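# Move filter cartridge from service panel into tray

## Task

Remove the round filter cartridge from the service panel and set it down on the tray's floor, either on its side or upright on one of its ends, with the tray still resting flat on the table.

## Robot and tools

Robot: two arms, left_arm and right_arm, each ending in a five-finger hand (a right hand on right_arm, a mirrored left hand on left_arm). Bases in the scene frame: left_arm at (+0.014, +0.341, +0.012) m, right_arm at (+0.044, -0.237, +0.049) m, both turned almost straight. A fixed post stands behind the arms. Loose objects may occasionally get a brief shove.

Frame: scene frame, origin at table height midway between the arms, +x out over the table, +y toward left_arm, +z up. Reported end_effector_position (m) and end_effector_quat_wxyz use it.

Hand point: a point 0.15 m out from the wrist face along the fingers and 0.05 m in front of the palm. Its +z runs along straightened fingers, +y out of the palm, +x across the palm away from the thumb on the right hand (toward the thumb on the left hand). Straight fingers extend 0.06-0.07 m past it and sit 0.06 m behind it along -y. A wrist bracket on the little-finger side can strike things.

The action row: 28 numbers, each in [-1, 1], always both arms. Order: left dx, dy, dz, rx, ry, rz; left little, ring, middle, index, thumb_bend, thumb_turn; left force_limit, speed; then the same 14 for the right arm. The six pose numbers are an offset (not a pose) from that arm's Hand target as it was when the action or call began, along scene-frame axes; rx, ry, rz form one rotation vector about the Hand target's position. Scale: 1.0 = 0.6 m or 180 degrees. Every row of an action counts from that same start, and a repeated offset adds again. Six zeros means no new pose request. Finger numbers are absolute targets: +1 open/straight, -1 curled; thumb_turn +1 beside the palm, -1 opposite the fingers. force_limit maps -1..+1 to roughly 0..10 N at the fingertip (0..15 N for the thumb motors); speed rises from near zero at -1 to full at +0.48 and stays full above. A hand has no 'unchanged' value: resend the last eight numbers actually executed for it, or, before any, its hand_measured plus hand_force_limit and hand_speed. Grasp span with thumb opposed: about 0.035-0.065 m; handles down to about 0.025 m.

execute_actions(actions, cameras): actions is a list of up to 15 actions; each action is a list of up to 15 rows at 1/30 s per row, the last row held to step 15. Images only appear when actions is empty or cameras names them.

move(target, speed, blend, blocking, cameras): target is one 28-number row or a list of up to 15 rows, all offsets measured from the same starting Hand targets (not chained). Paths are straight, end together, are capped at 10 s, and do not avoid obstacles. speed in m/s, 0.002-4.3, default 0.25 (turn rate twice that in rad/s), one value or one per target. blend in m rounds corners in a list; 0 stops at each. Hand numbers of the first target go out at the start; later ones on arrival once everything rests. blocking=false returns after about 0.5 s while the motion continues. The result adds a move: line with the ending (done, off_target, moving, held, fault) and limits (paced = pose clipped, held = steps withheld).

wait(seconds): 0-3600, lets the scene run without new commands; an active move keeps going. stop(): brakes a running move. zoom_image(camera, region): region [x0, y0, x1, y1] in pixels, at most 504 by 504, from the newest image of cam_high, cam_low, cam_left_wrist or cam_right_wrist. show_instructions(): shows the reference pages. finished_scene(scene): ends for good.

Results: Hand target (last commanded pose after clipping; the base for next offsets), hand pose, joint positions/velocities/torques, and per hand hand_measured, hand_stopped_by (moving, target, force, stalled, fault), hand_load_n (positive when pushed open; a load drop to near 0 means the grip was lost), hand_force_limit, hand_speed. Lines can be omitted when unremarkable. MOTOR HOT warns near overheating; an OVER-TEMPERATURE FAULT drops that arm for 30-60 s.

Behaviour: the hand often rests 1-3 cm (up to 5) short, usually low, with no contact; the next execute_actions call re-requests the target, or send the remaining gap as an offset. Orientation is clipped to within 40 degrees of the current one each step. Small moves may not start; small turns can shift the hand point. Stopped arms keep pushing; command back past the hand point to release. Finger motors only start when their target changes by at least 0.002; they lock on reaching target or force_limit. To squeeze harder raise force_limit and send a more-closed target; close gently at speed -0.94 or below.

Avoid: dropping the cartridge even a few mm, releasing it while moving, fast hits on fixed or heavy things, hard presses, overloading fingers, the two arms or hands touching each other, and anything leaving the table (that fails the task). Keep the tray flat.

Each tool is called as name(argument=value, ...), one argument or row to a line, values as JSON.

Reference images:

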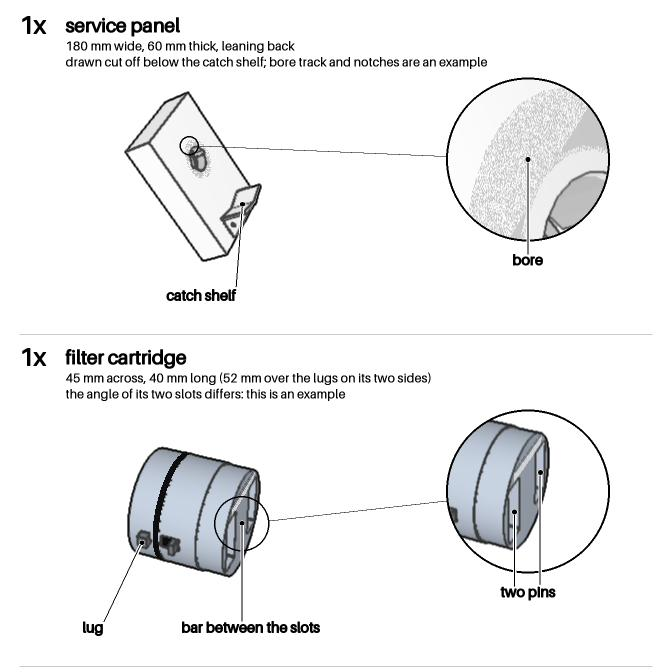

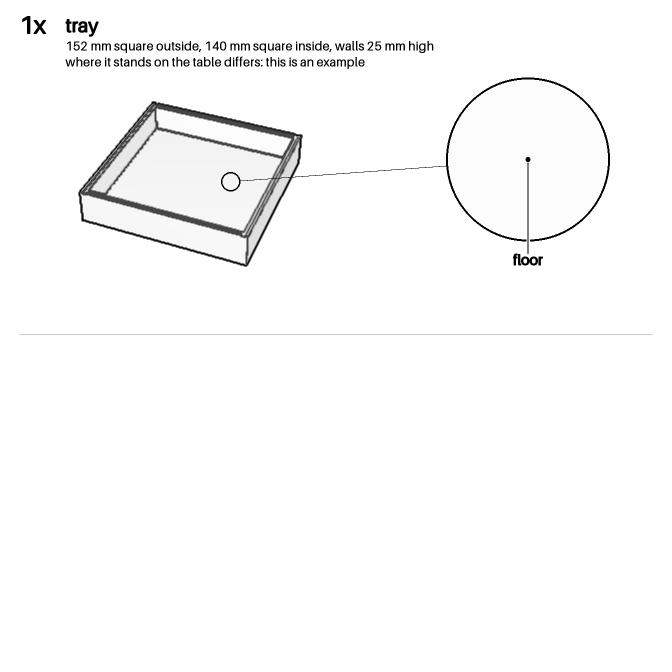

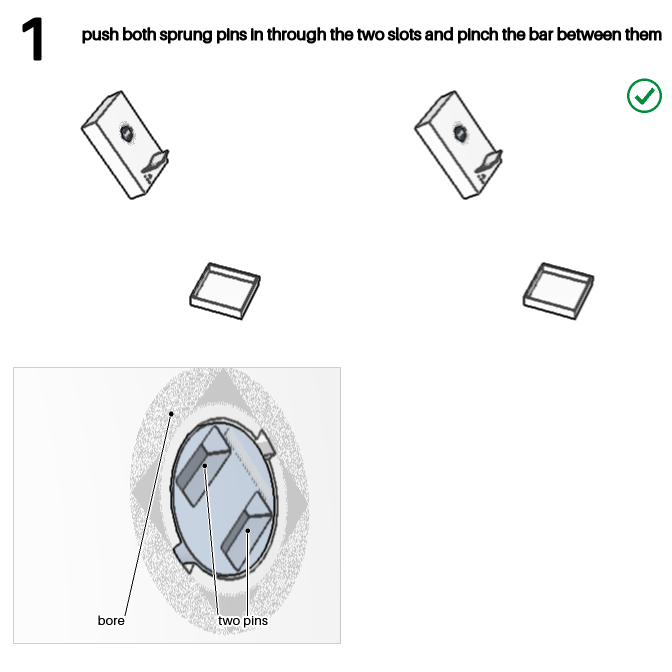

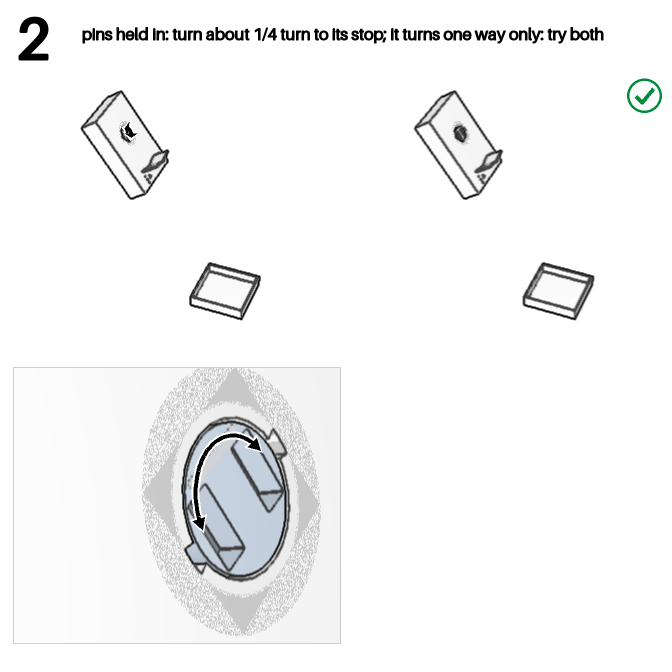

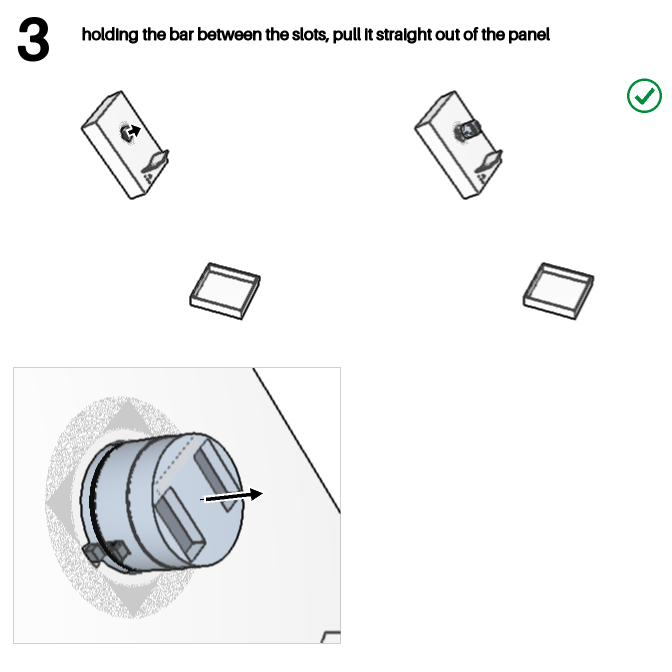

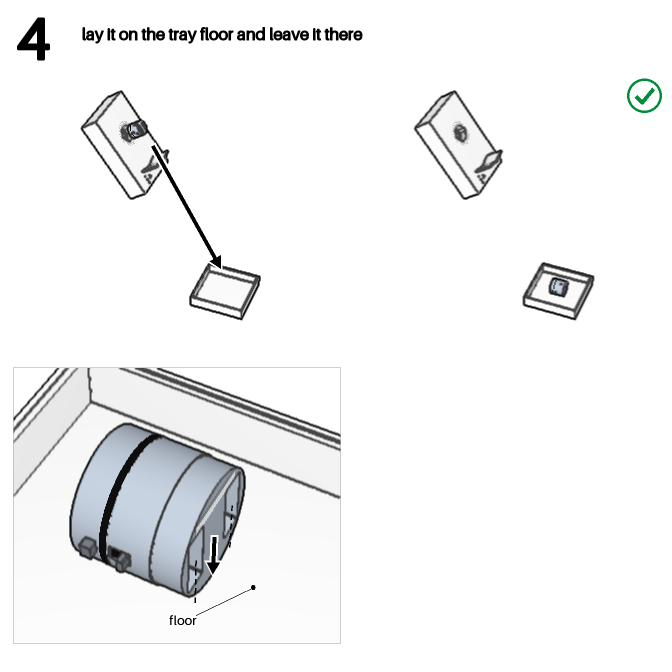

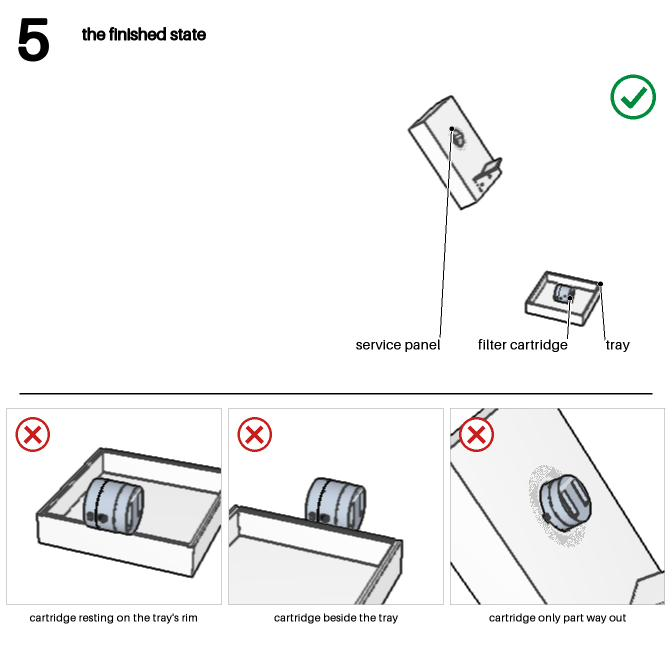

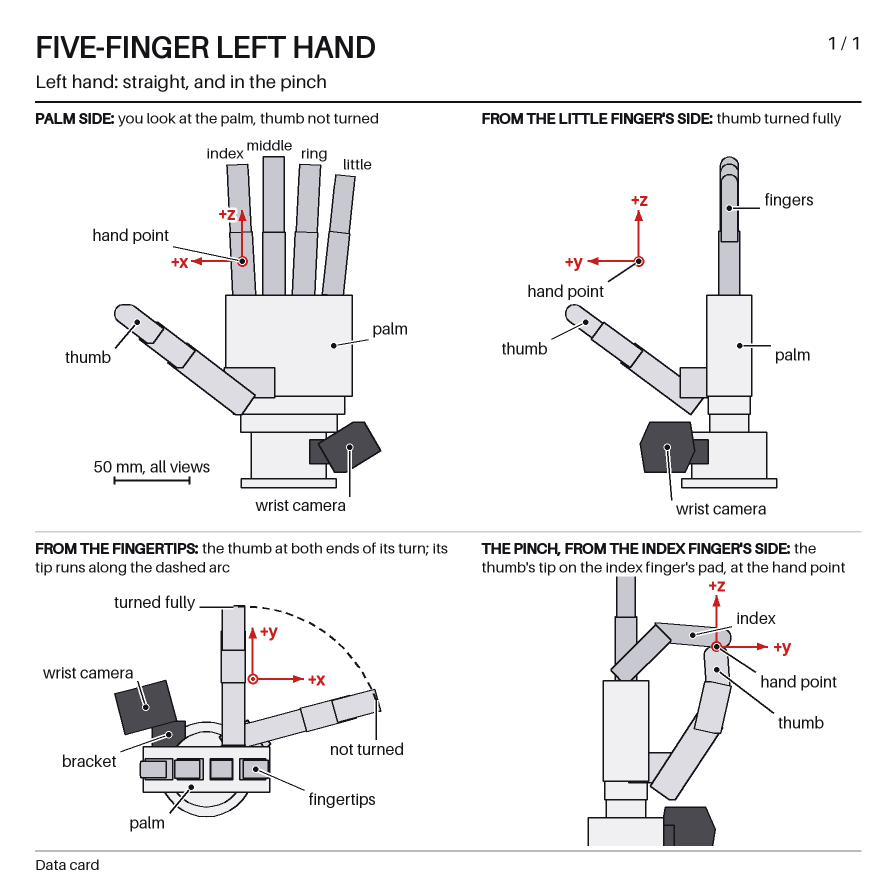

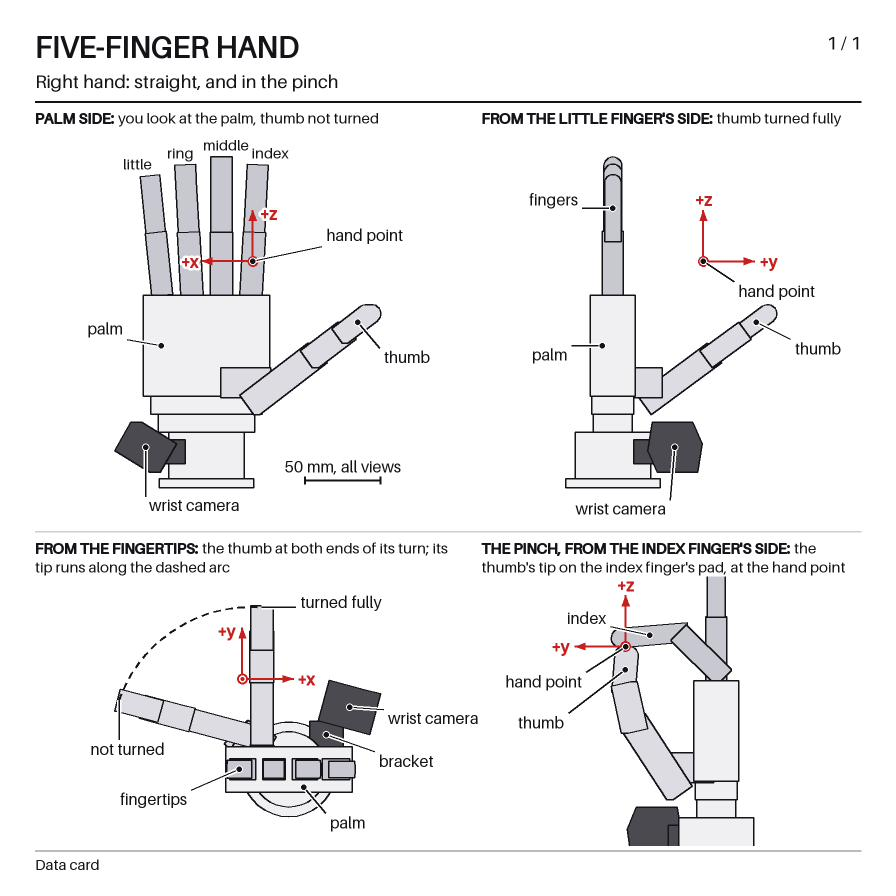

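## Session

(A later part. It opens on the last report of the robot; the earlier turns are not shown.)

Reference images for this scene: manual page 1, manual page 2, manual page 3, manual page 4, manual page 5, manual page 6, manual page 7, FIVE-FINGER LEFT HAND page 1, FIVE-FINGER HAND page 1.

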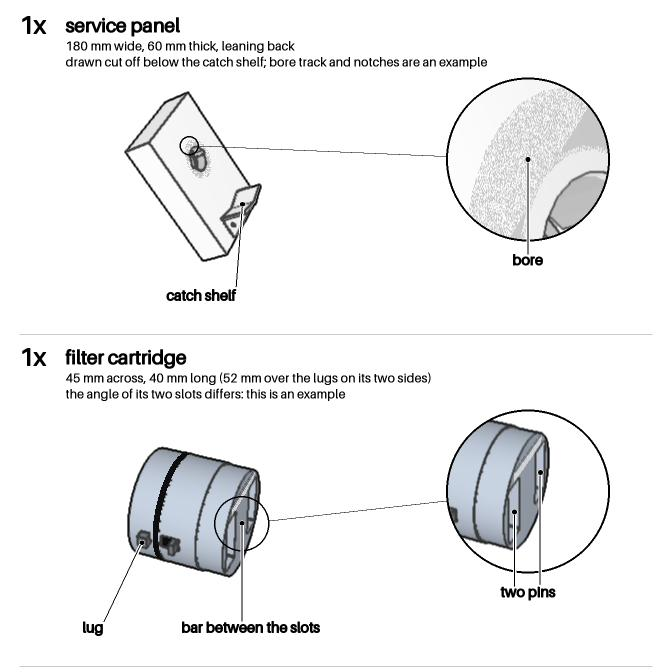

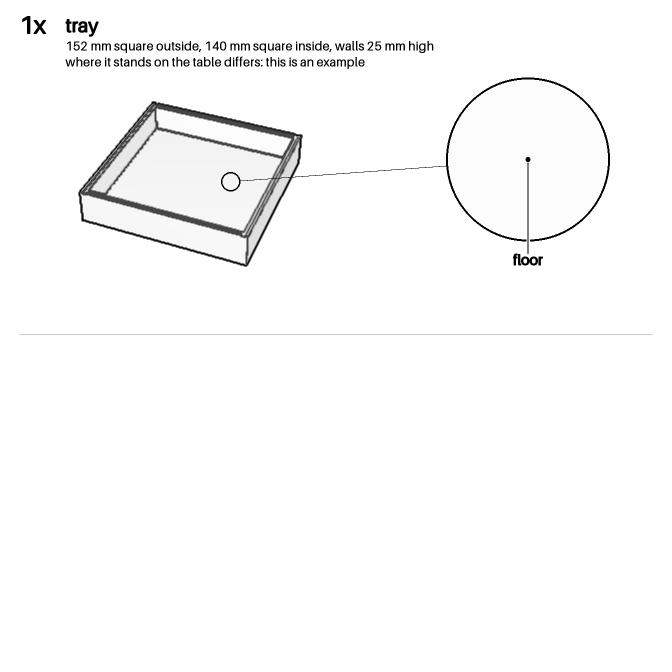

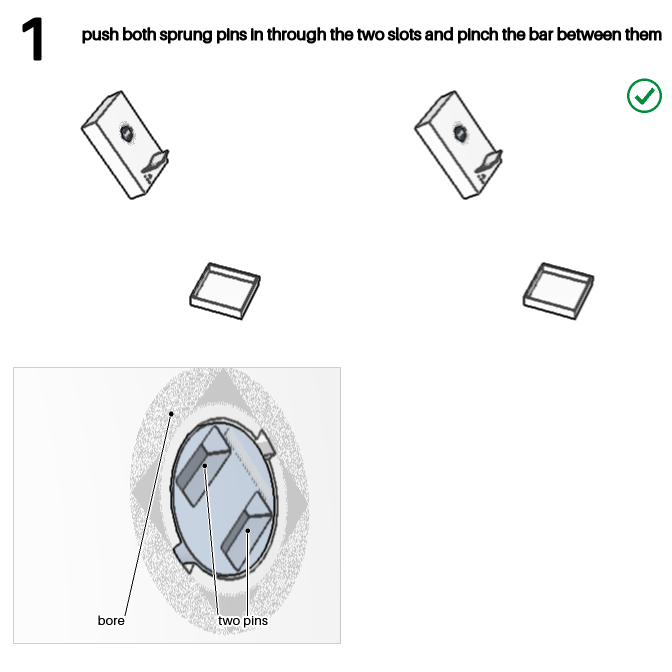

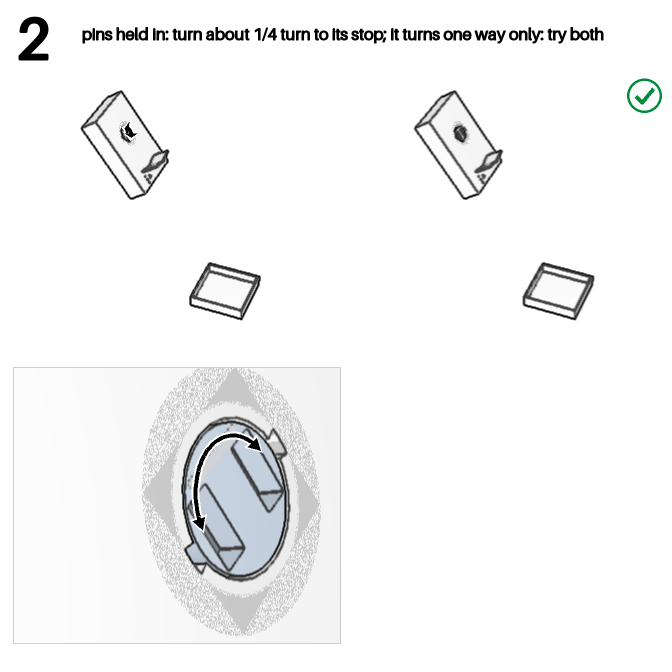

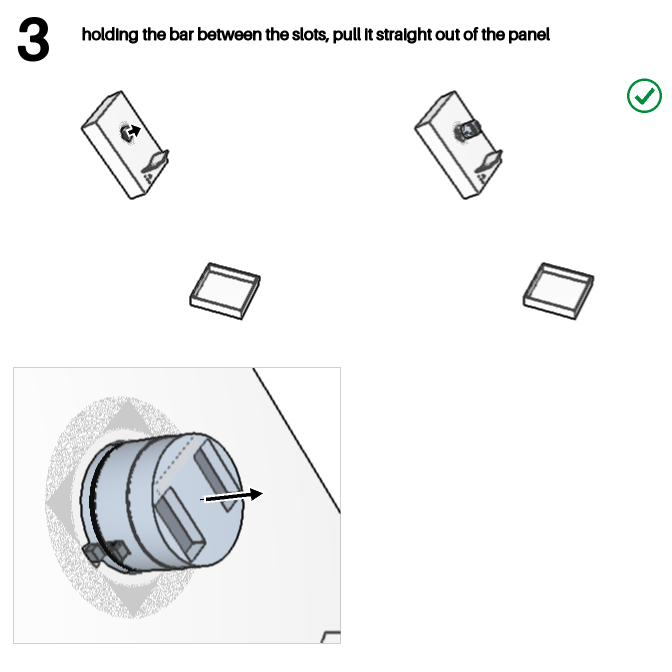

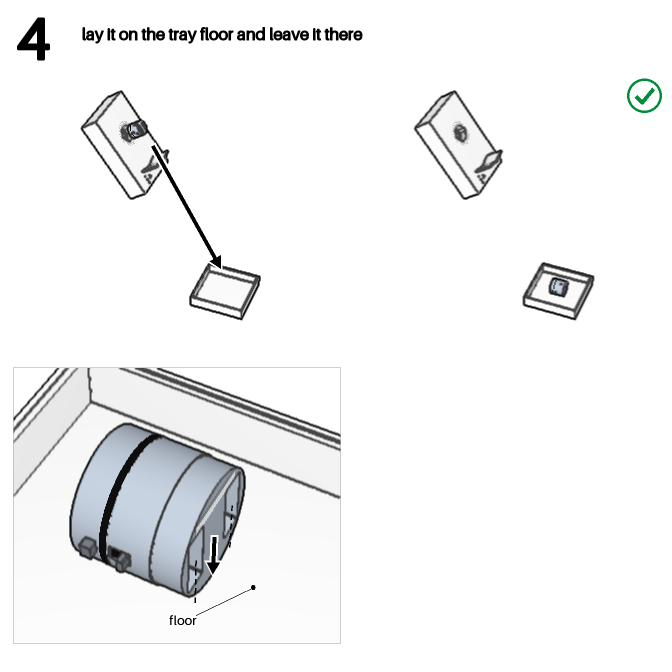

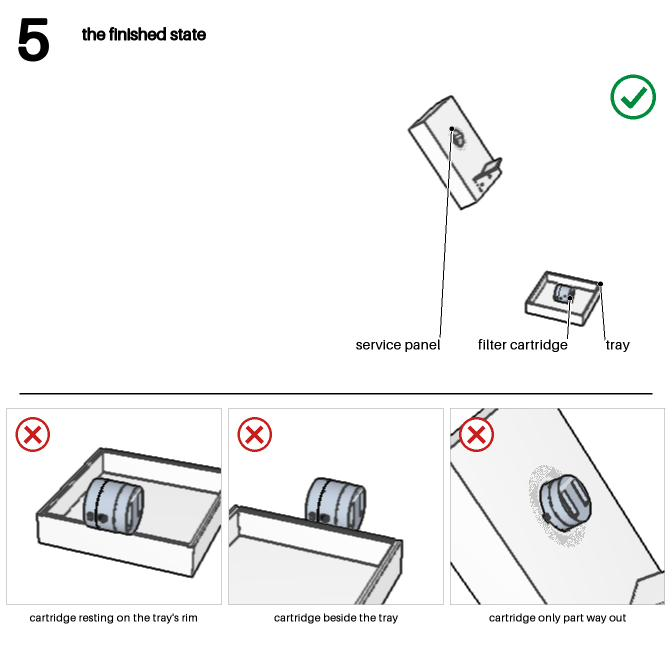

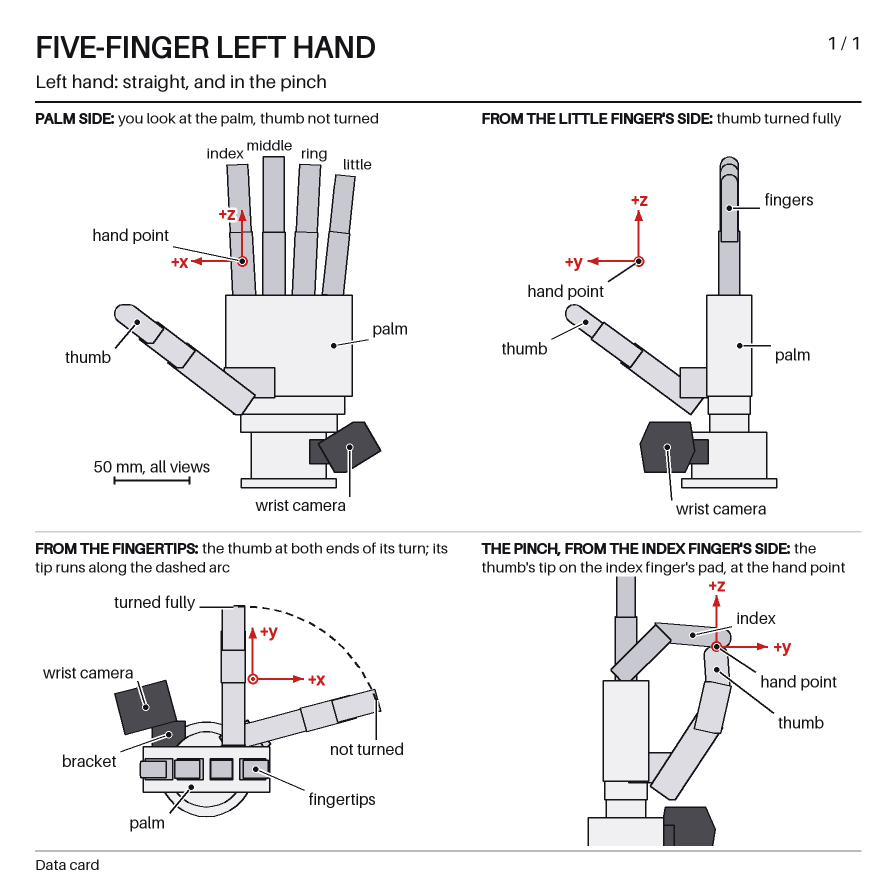

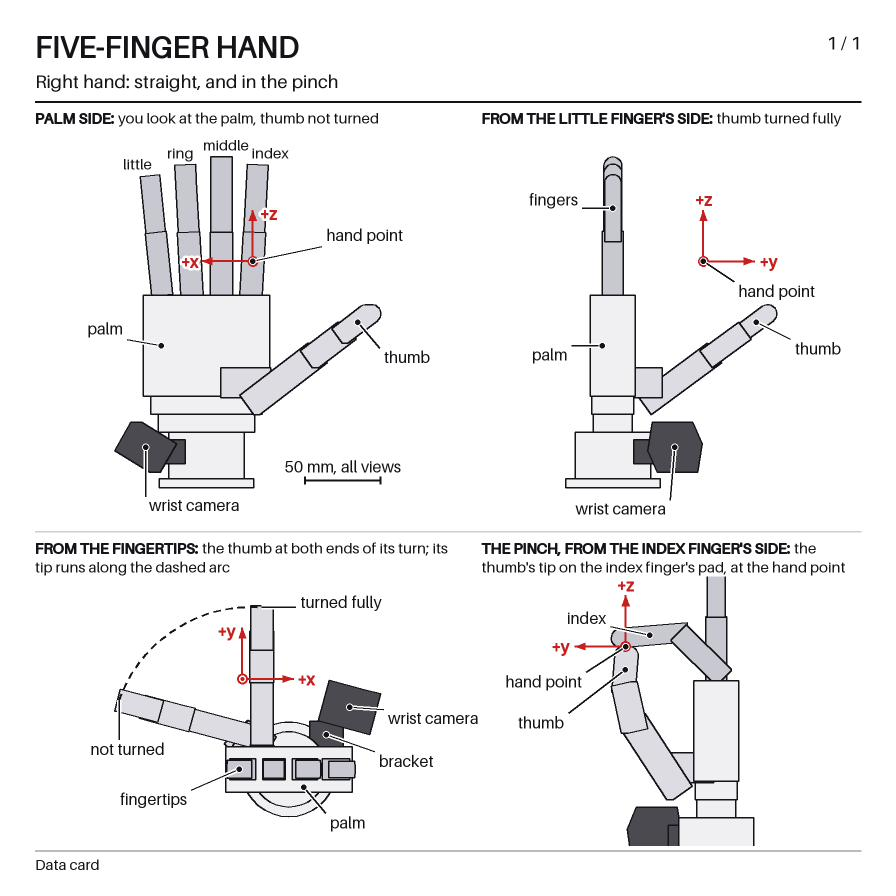

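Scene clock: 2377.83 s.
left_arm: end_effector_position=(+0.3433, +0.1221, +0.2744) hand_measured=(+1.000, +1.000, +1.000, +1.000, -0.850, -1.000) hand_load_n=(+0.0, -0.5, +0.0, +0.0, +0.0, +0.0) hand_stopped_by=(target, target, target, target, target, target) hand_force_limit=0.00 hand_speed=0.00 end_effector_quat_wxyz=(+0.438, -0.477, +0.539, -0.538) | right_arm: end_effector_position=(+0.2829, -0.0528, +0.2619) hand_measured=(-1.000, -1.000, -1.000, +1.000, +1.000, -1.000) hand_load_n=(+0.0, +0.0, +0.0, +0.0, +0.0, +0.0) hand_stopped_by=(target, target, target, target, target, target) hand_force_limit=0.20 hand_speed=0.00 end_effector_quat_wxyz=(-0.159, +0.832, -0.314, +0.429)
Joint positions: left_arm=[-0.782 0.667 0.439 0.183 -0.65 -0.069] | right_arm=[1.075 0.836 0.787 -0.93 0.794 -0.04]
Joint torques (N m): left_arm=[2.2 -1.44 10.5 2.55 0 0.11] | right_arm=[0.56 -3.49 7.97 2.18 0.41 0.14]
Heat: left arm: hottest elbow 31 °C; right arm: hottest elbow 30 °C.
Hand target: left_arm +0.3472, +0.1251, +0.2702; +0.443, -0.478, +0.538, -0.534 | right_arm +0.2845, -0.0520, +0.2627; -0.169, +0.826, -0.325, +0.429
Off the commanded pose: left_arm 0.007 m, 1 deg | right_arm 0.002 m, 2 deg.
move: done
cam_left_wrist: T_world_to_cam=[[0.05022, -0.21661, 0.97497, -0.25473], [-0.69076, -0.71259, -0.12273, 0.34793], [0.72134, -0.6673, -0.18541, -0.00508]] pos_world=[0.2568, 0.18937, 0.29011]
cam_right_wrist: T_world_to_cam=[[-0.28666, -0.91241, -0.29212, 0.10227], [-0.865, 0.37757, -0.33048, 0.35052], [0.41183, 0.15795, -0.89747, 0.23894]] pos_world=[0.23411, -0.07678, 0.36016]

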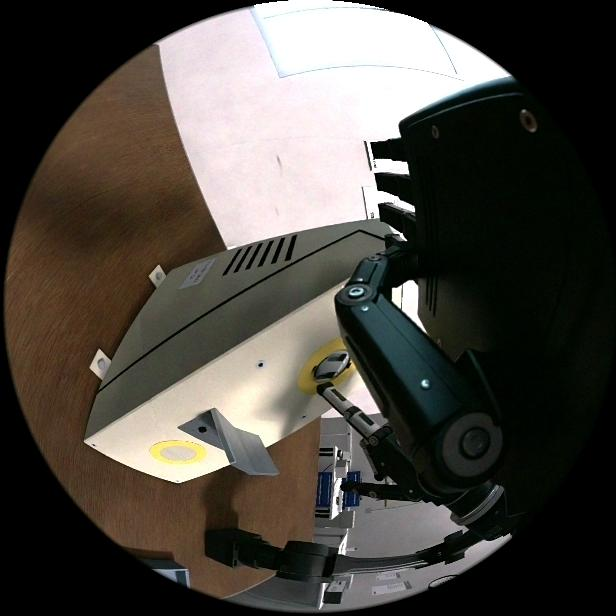

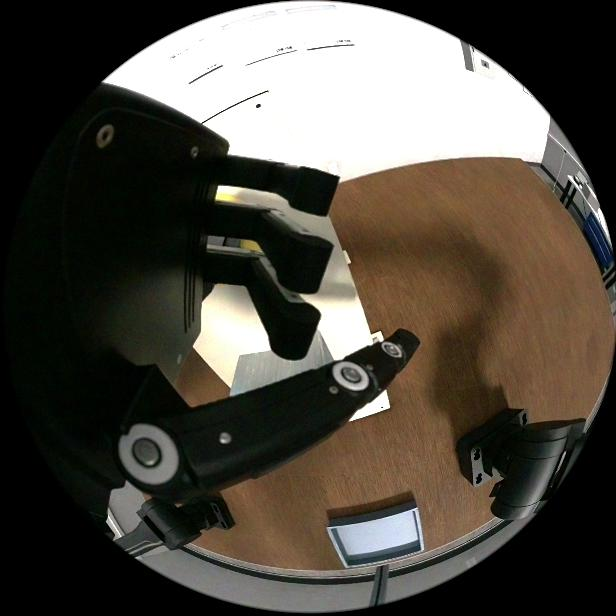

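move(
  target=[
    [0,0,0,0,0,0,1,1,1,1,-0.85,-1,0,0.0,0.0113,-0.0083,0.0093,0,0,0,-1,-1,-1,1,1,-1,0.2,0.0],
  ],
  speed=0.1,
  cameras=["cam_left_wrist"],
)

zoom_image(
  camera="cam_left_wrist",
  region=[300, 330, 370, 400],
)

Scene clock: 2389.33 s.
left_arm: end_effector_position=(+0.3433, +0.1221, +0.2744) hand_measured=(+1.000, +1.000, +1.000, +1.000, -0.850, -1.000) hand_load_n=(+0.0, -0.5, +0.0, -0.5, +0.0, +0.0) hand_stopped_by=(target, target, target, target, target, target) hand_force_limit=0.00 hand_speed=0.00 end_effector_quat_wxyz=(+0.438, -0.477, +0.539, -0.538) | right_arm: end_effector_position=(+0.2885, -0.0580, +0.2635) hand_measured=(-1.000, -1.000, -1.000, +1.000, +1.000, -1.000) hand_load_n=(+0.0, +0.0, +0.0, +0.0, +0.0, +0.0) hand_stopped_by=(target, target, target, target, target, target) hand_force_limit=0.20 hand_speed=0.00 end_effector_quat_wxyz=(-0.161, +0.829, -0.325, +0.427)
Joint positions: left_arm=[-0.782 0.667 0.439 0.183 -0.65 -0.069] | right_arm=[1.04 0.827 0.787 -0.919 0.776 -0.052]
Joint torques (N m): left_arm=[2.26 -1.44 10.48 2.52 -0.01 0.12] | right_arm=[0.67 -3.31 8.51 2.33 0.32 -0.12]
Heat: left arm: hottest elbow 31 °C; right arm: hottest elbow 31 °C.
Hand target: left_arm +0.3472, +0.1251, +0.2702; +0.443, -0.478, +0.538, -0.534 | right_arm +0.2912, -0.0570, +0.2683; -0.169, +0.826, -0.325, +0.429
Off the commanded pose: left_arm 0.007 m, 1 deg | right_arm 0.006 m, 1 deg.
move: done
cam_left_wrist: T_world_to_cam=[[0.05022, -0.21661, 0.97497, -0.25473], [-0.69076, -0.71259, -0.12273, 0.34793], [0.72134, -0.6673, -0.18541, -0.00508]] pos_world=[0.2568, 0.18937, 0.29011]

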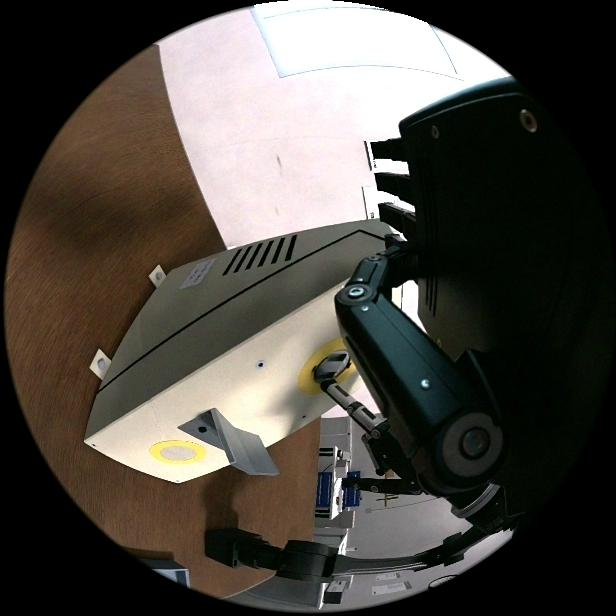

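Scaled by 7.200 from the camera's image (finer frame: 880x880).

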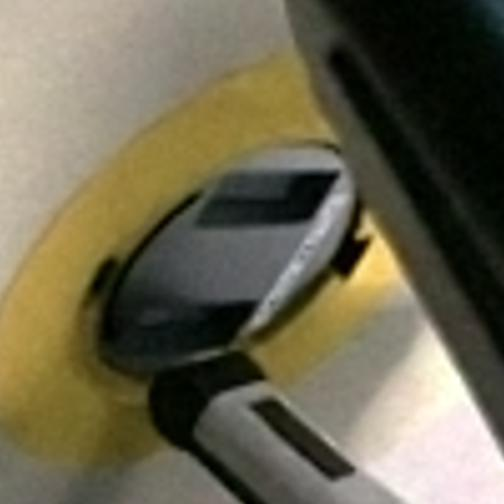

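move(
  target=[
    [0,0,0,0,0,0,1,1,1,1,-0.85,-1,0,0.0,0.0187,0.0007,-0.0082,0,0,0,-1,-1,-1,1,1,-1,0.2,0.0],
  ],
  speed=0.05,
  cameras=["cam_left_wrist"],
)

zoom_image(
  camera="cam_left_wrist",
  region=[300, 330, 370, 400],
)

Scene clock: 2395.83 s.
left_arm: end_effector_position=(+0.3433, +0.1221, +0.2744) hand_measured=(+1.000, +1.000, +1.000, +1.000, -0.850, -1.000) hand_load_n=(-0.5, -0.5, +0.0, -0.5, +0.0, +0.0) hand_stopped_by=(target, target, target, target, target, target) hand_force_limit=0.00 hand_speed=0.00 end_effector_quat_wxyz=(+0.438, -0.477, +0.539, -0.538) | right_arm: end_effector_position=(+0.2982, -0.0579, +0.2652) hand_measured=(-1.000, -1.000, -1.000, +1.000, +1.000, -1.000) hand_load_n=(+0.0, +0.0, +0.0, -1.5, +0.0, +0.0) hand_stopped_by=(target, target, target, target, target, target) hand_force_limit=0.20 hand_speed=0.00 end_effector_quat_wxyz=(-0.167, +0.827, -0.325, +0.427)
Joint positions: left_arm=[-0.782 0.667 0.439 0.183 -0.65 -0.069] | right_arm=[1.005 0.827 0.785 -0.874 0.753 -0.096]
Joint torques (N m): left_arm=[2.26 -1.44 10.45 2.5 -0.01 0.11] | right_arm=[0.32 -1.96 8.01 2.73 0.3 -0.11]
Heat: left arm: hottest elbow 31 °C; right arm: hottest elbow 31 °C.
Hand target: left_arm +0.3472, +0.1251, +0.2702; +0.443, -0.478, +0.538, -0.534 | right_arm +0.3025, -0.0565, +0.2633; -0.169, +0.826, -0.325, +0.429
Off the commanded pose: left_arm 0.007 m, 1 deg | right_arm 0.005 m, 0 deg.
move: done
cam_left_wrist: T_world_to_cam=[[0.05022, -0.21661, 0.97497, -0.25473], [-0.69076, -0.71259, -0.12273, 0.34793], [0.72134, -0.6673, -0.18541, -0.00508]] pos_world=[0.2568, 0.18937, 0.29011]

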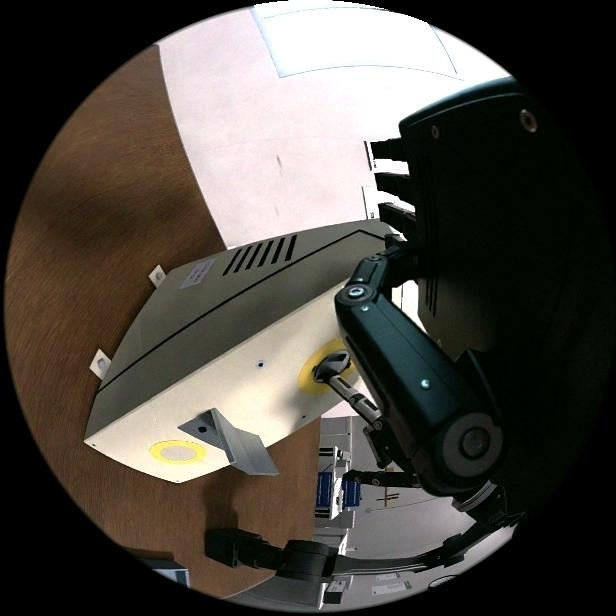

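Scaled by 7.200 from the camera's image (finer frame: 880x880).

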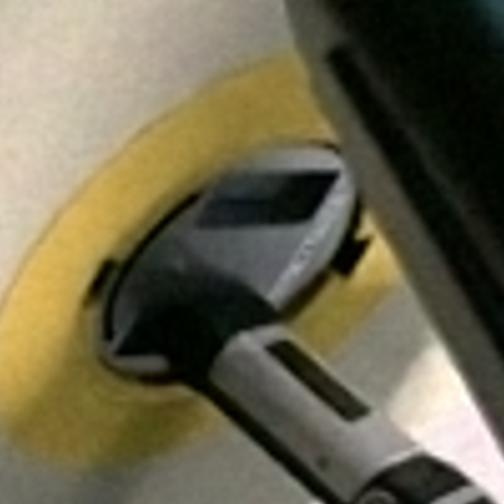

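move(
  target=[
    [0,0,0,0,0,0,1,1,1,1,-0.85,-1,0,0.0,0.0202,0.0033,-0.0187,0,0,0,-1,-1,-1,1,1,-1,0.2,0.0],
  ],
  speed=0.05,
  cameras=["cam_left_wrist"],
)

zoom_image(
  camera="cam_left_wrist",
  region=[300, 330, 370, 400],
)

Scene clock: 2402.90 s.
left_arm: end_effector_position=(+0.3433, +0.1221, +0.2744) hand_measured=(+1.000, +1.000, +1.000, +1.000, -0.850, -1.000) hand_load_n=(+0.0, +0.0, +0.0, -0.5, +0.0, +0.0) hand_stopped_by=(target, target, target, target, target, target) hand_force_limit=0.00 hand_speed=0.00 end_effector_quat_wxyz=(+0.438, -0.477, +0.539, -0.538) | right_arm: end_effector_position=(+0.3013, -0.0586, +0.2626) hand_measured=(-1.000, -1.000, -1.000, +1.000, +1.000, -1.000) hand_load_n=(+0.5, +0.0, +0.0, -8.0, +0.0, +0.0) hand_stopped_by=(target, target, target, target, target, target) hand_force_limit=0.20 hand_speed=0.00 end_effector_quat_wxyz=(-0.169, +0.832, -0.313, +0.426)
Joint positions: left_arm=[-0.782 0.667 0.439 0.183 -0.65 -0.069] | right_arm=[0.99 0.822 0.774 -0.844 0.73 -0.142]
Joint torques (N m): left_arm=[2.14 -1.49 10.48 2.54 -0.01 0.11] | right_arm=[-1.38 0.26 7.43 4.36 0.35 -0.02]
Heat: left arm: hottest elbow 31 °C; right arm: hottest elbow 31 °C.
Hand target: left_arm +0.3472, +0.1251, +0.2702; +0.443, -0.478, +0.538, -0.534 | right_arm +0.3146, -0.0545, +0.2522; -0.170, +0.826, -0.325, +0.429
Off the commanded pose: left_arm 0.007 m, 1 deg | right_arm 0.017 m, 2 deg.
move: off_target (right_arm)
cam_left_wrist: T_world_to_cam=[[0.05022, -0.21661, 0.97497, -0.25473], [-0.69076, -0.71259, -0.12273, 0.34793], [0.72134, -0.6673, -0.18541, -0.00508]] pos_world=[0.2568, 0.18937, 0.29011]

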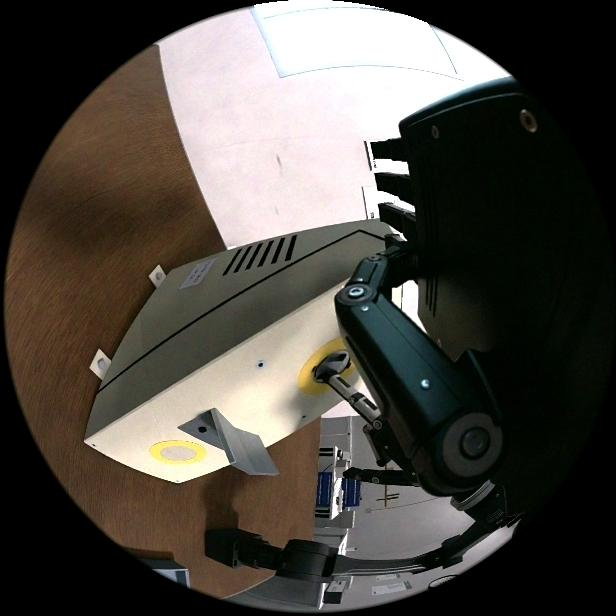

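Scaled by 7.200 from the camera's image (finer frame: 880x880).

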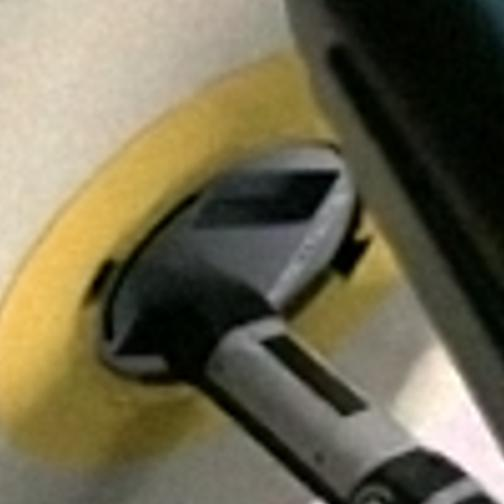

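move(
  target=[
    [0,0,0,0,0,0,1,1,1,1,-0.85,-1,0,0.0,0.0164,0,-0.0115,0,0,0,-1,-1,-1,1,1,-1,0.2,0.0],
  ],
  speed=0.05,
  cameras=["cam_left_wrist"],
)

zoom_image(
  camera="cam_left_wrist",
  region=[300, 330, 370, 400],
)

Scene clock: 2411.63 s.
left_arm: end_effector_position=(+0.3433, +0.1221, +0.2744) hand_measured=(+1.000, +1.000, +1.000, +1.000, -0.850, -1.000) hand_load_n=(+0.0, +0.0, +0.0, +0.0, +0.0, +0.0) hand_stopped_by=(target, target, target, target, target, target) hand_force_limit=0.00 hand_speed=0.00 end_effector_quat_wxyz=(+0.438, -0.477, +0.539, -0.538) | right_arm: end_effector_position=(+0.3033, -0.0598, +0.2619) hand_measured=(-1.000, -1.000, -1.000, +0.998, +1.000, -1.000) hand_load_n=(+0.0, +0.0, +0.0, -12.0, +0.0, +0.0) hand_stopped_by=(target, target, target, target, target, target) hand_force_limit=0.20 hand_speed=0.00 end_effector_quat_wxyz=(-0.173, +0.835, -0.305, +0.423)
Joint positions: left_arm=[-0.782 0.667 0.439 0.183 -0.65 -0.069] | right_arm=[0.975 0.812 0.765 -0.824 0.707 -0.176]
Joint torques (N m): left_arm=[2.37 -1.49 10.5 2.54 -0.01 0.12] | right_arm=[-2.14 2.14 7.09 5.37 0.53 0.05]
Heat: left arm: hottest elbow 31 °C; right arm: hottest elbow 30 °C.
Hand target: left_arm +0.3472, +0.1251, +0.2702; +0.443, -0.478, +0.538, -0.534 | right_arm +0.3244, -0.0545, +0.2453; -0.170, +0.826, -0.325, +0.429
Off the commanded pose: left_arm 0.007 m, 1 deg | right_arm 0.027 m, 3 deg.
move: off_target (right_arm)
cam_left_wrist: T_world_to_cam=[[0.05022, -0.21661, 0.97497, -0.25473], [-0.69076, -0.71259, -0.12273, 0.34793], [0.72134, -0.6673, -0.18541, -0.00508]] pos_world=[0.2568, 0.18937, 0.29011]

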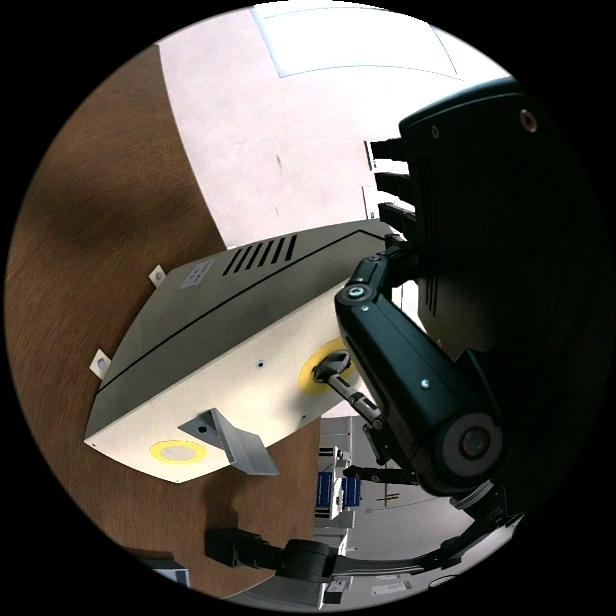

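Scaled by 7.200 from the camera's image (finer frame: 880x880).

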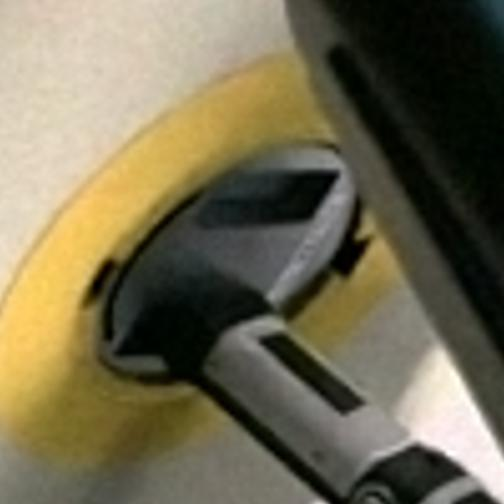

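move(
  target=[
    [0,0,0,0,0,0,1,1,1,1,-0.85,-1,0,0.0,-0.0546,-0.0003,0.0382,0,0,0,-1,-1,-1,1,1,-1,0.2,0.0],
    [0,0,0,0,0,0,1,1,1,1,-0.85,-1,0,0.0,-0.0464,0.0149,0.0498,0,0,0,-1,-1,-1,1,1,-1,0.2,0.0],
  ],
  speed=0.08,
  cameras=["cam_left_wrist"],
)

zoom_image(
  camera="cam_left_wrist",
  region=[300, 330, 370, 400],
)

Scene clock: 2430.07 s.
left_arm: end_effector_position=(+0.3433, +0.1221, +0.2744) hand_measured=(+1.000, +1.000, +1.000, +1.000, -0.850, -1.000) hand_load_n=(-0.5, +0.0, +0.0, -0.5, +0.5, +0.0) hand_stopped_by=(target, target, target, target, target, target) hand_force_limit=0.00 hand_speed=0.00 end_effector_quat_wxyz=(+0.438, -0.477, +0.539, -0.538) | right_arm: end_effector_position=(+0.2933, -0.0549, +0.2608) hand_measured=(-1.000, -1.000, -1.000, +1.000, +1.000, -1.000) hand_load_n=(+0.0, -0.5, +0.0, +0.0, +0.0, +0.0) hand_stopped_by=(target, target, target, target, target, target) hand_force_limit=0.20 hand_speed=0.00 end_effector_quat_wxyz=(-0.159, +0.830, -0.319, +0.429)
Joint positions: left_arm=[-0.782 0.667 0.439 0.183 -0.65 -0.069] | right_arm=[1.033 0.843 0.785 -0.892 0.774 -0.074]
Joint torques (N m): left_arm=[2.2 -1.49 10.45 2.55 0 0.12] | right_arm=[1.73 -1.79 11.22 1.07 0.49 0.13]
Heat: left arm: hottest elbow 31 °C; right arm: hottest elbow 31 °C.
Hand target: left_arm +0.3472, +0.1251, +0.2702; +0.443, -0.478, +0.538, -0.534 | right_arm +0.2966, -0.0457, +0.2752; -0.169, +0.826, -0.325, +0.429
Off the commanded pose: left_arm 0.007 m, 1 deg | right_arm 0.017 m, 1 deg.
move: off_target (right_arm)
cam_left_wrist: T_world_to_cam=[[0.05022, -0.21661, 0.97497, -0.25473], [-0.69076, -0.71259, -0.12273, 0.34793], [0.72134, -0.6673, -0.18541, -0.00508]] pos_world=[0.2568, 0.18937, 0.29011]

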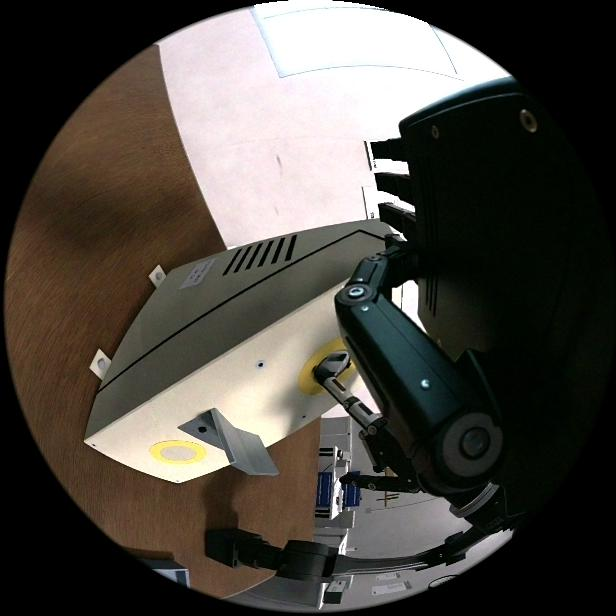

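Scaled by 7.200 from the camera's image (finer frame: 880x880).

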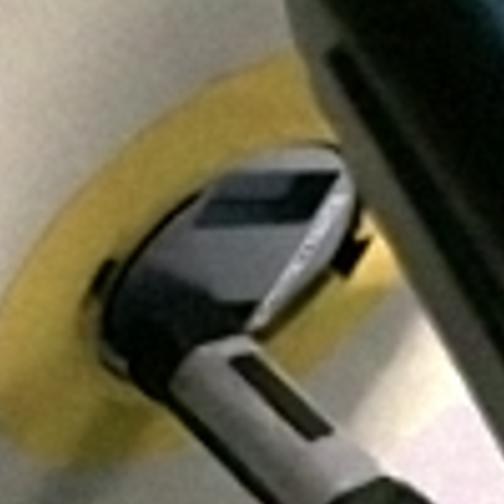

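move(
  target=[
    [0,0,0,0,0,0,1,1,1,1,-0.85,-1,0,0.0,0.0083,0.0067,0.02,0,0,0,-1,-1,-1,1,1,-1,0.2,0.0],
  ],
  speed=0.08,
  cameras=["cam_left_wrist"],
)

zoom_image(
  camera="cam_left_wrist",
  region=[300, 330, 370, 400],
)

Scene clock: 2435.13 s.
left_arm: end_effector_position=(+0.3433, +0.1221, +0.2744) hand_measured=(+1.000, +1.000, +1.000, +1.000, -0.850, -1.000) hand_load_n=(+0.0, -0.5, +0.0, +0.0, +0.0, +0.0) hand_stopped_by=(target, target, target, target, target, target) hand_force_limit=0.00 hand_speed=0.00 end_effector_quat_wxyz=(+0.438, -0.477, +0.539, -0.538) | right_arm: end_effector_position=(+0.2967, -0.0493, +0.2721) hand_measured=(-1.000, -1.000, -1.000, +1.000, +1.000, -1.000) hand_load_n=(+0.0, +0.0, +0.0, +0.0, +0.0, +0.0) hand_stopped_by=(target, target, target, target, target, target) hand_force_limit=0.20 hand_speed=0.00 end_effector_quat_wxyz=(-0.161, +0.829, -0.320, +0.429)
Joint positions: left_arm=[-0.782 0.667 0.439 0.183 -0.65 -0.069] | right_arm=[1.033 0.858 0.821 -0.908 0.774 -0.074]
Joint torques (N m): left_arm=[2.32 -1.38 10.45 2.55 -0.01 0.12] | right_arm=[0.97 -2.37 11.44 1.16 0.33 0.04]
Heat: left arm: hottest elbow 31 °C; right arm: hottest elbow 31 °C.
Hand target: left_arm +0.3472, +0.1251, +0.2702; +0.443, -0.478, +0.538, -0.534 | right_arm +0.3016, -0.0416, +0.2872; -0.170, +0.826, -0.325, +0.429
Off the commanded pose: left_arm 0.007 m, 1 deg | right_arm 0.018 m, 1 deg.
move: off_target (right_arm)
cam_left_wrist: T_world_to_cam=[[0.05022, -0.21661, 0.97497, -0.25473], [-0.69076, -0.71259, -0.12273, 0.34793], [0.72134, -0.6673, -0.18541, -0.00508]] pos_world=[0.2568, 0.18937, 0.29011]

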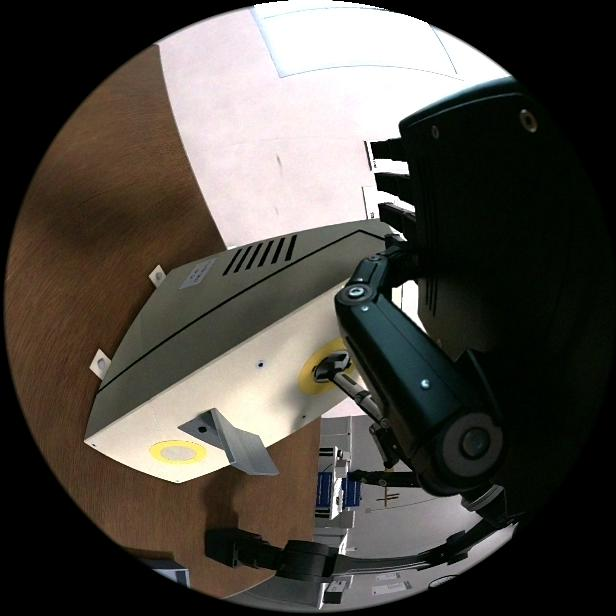

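Scaled by 7.200 from the camera's image (finer frame: 880x880).

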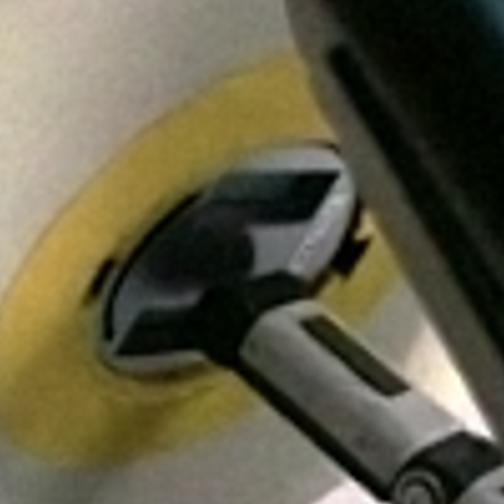

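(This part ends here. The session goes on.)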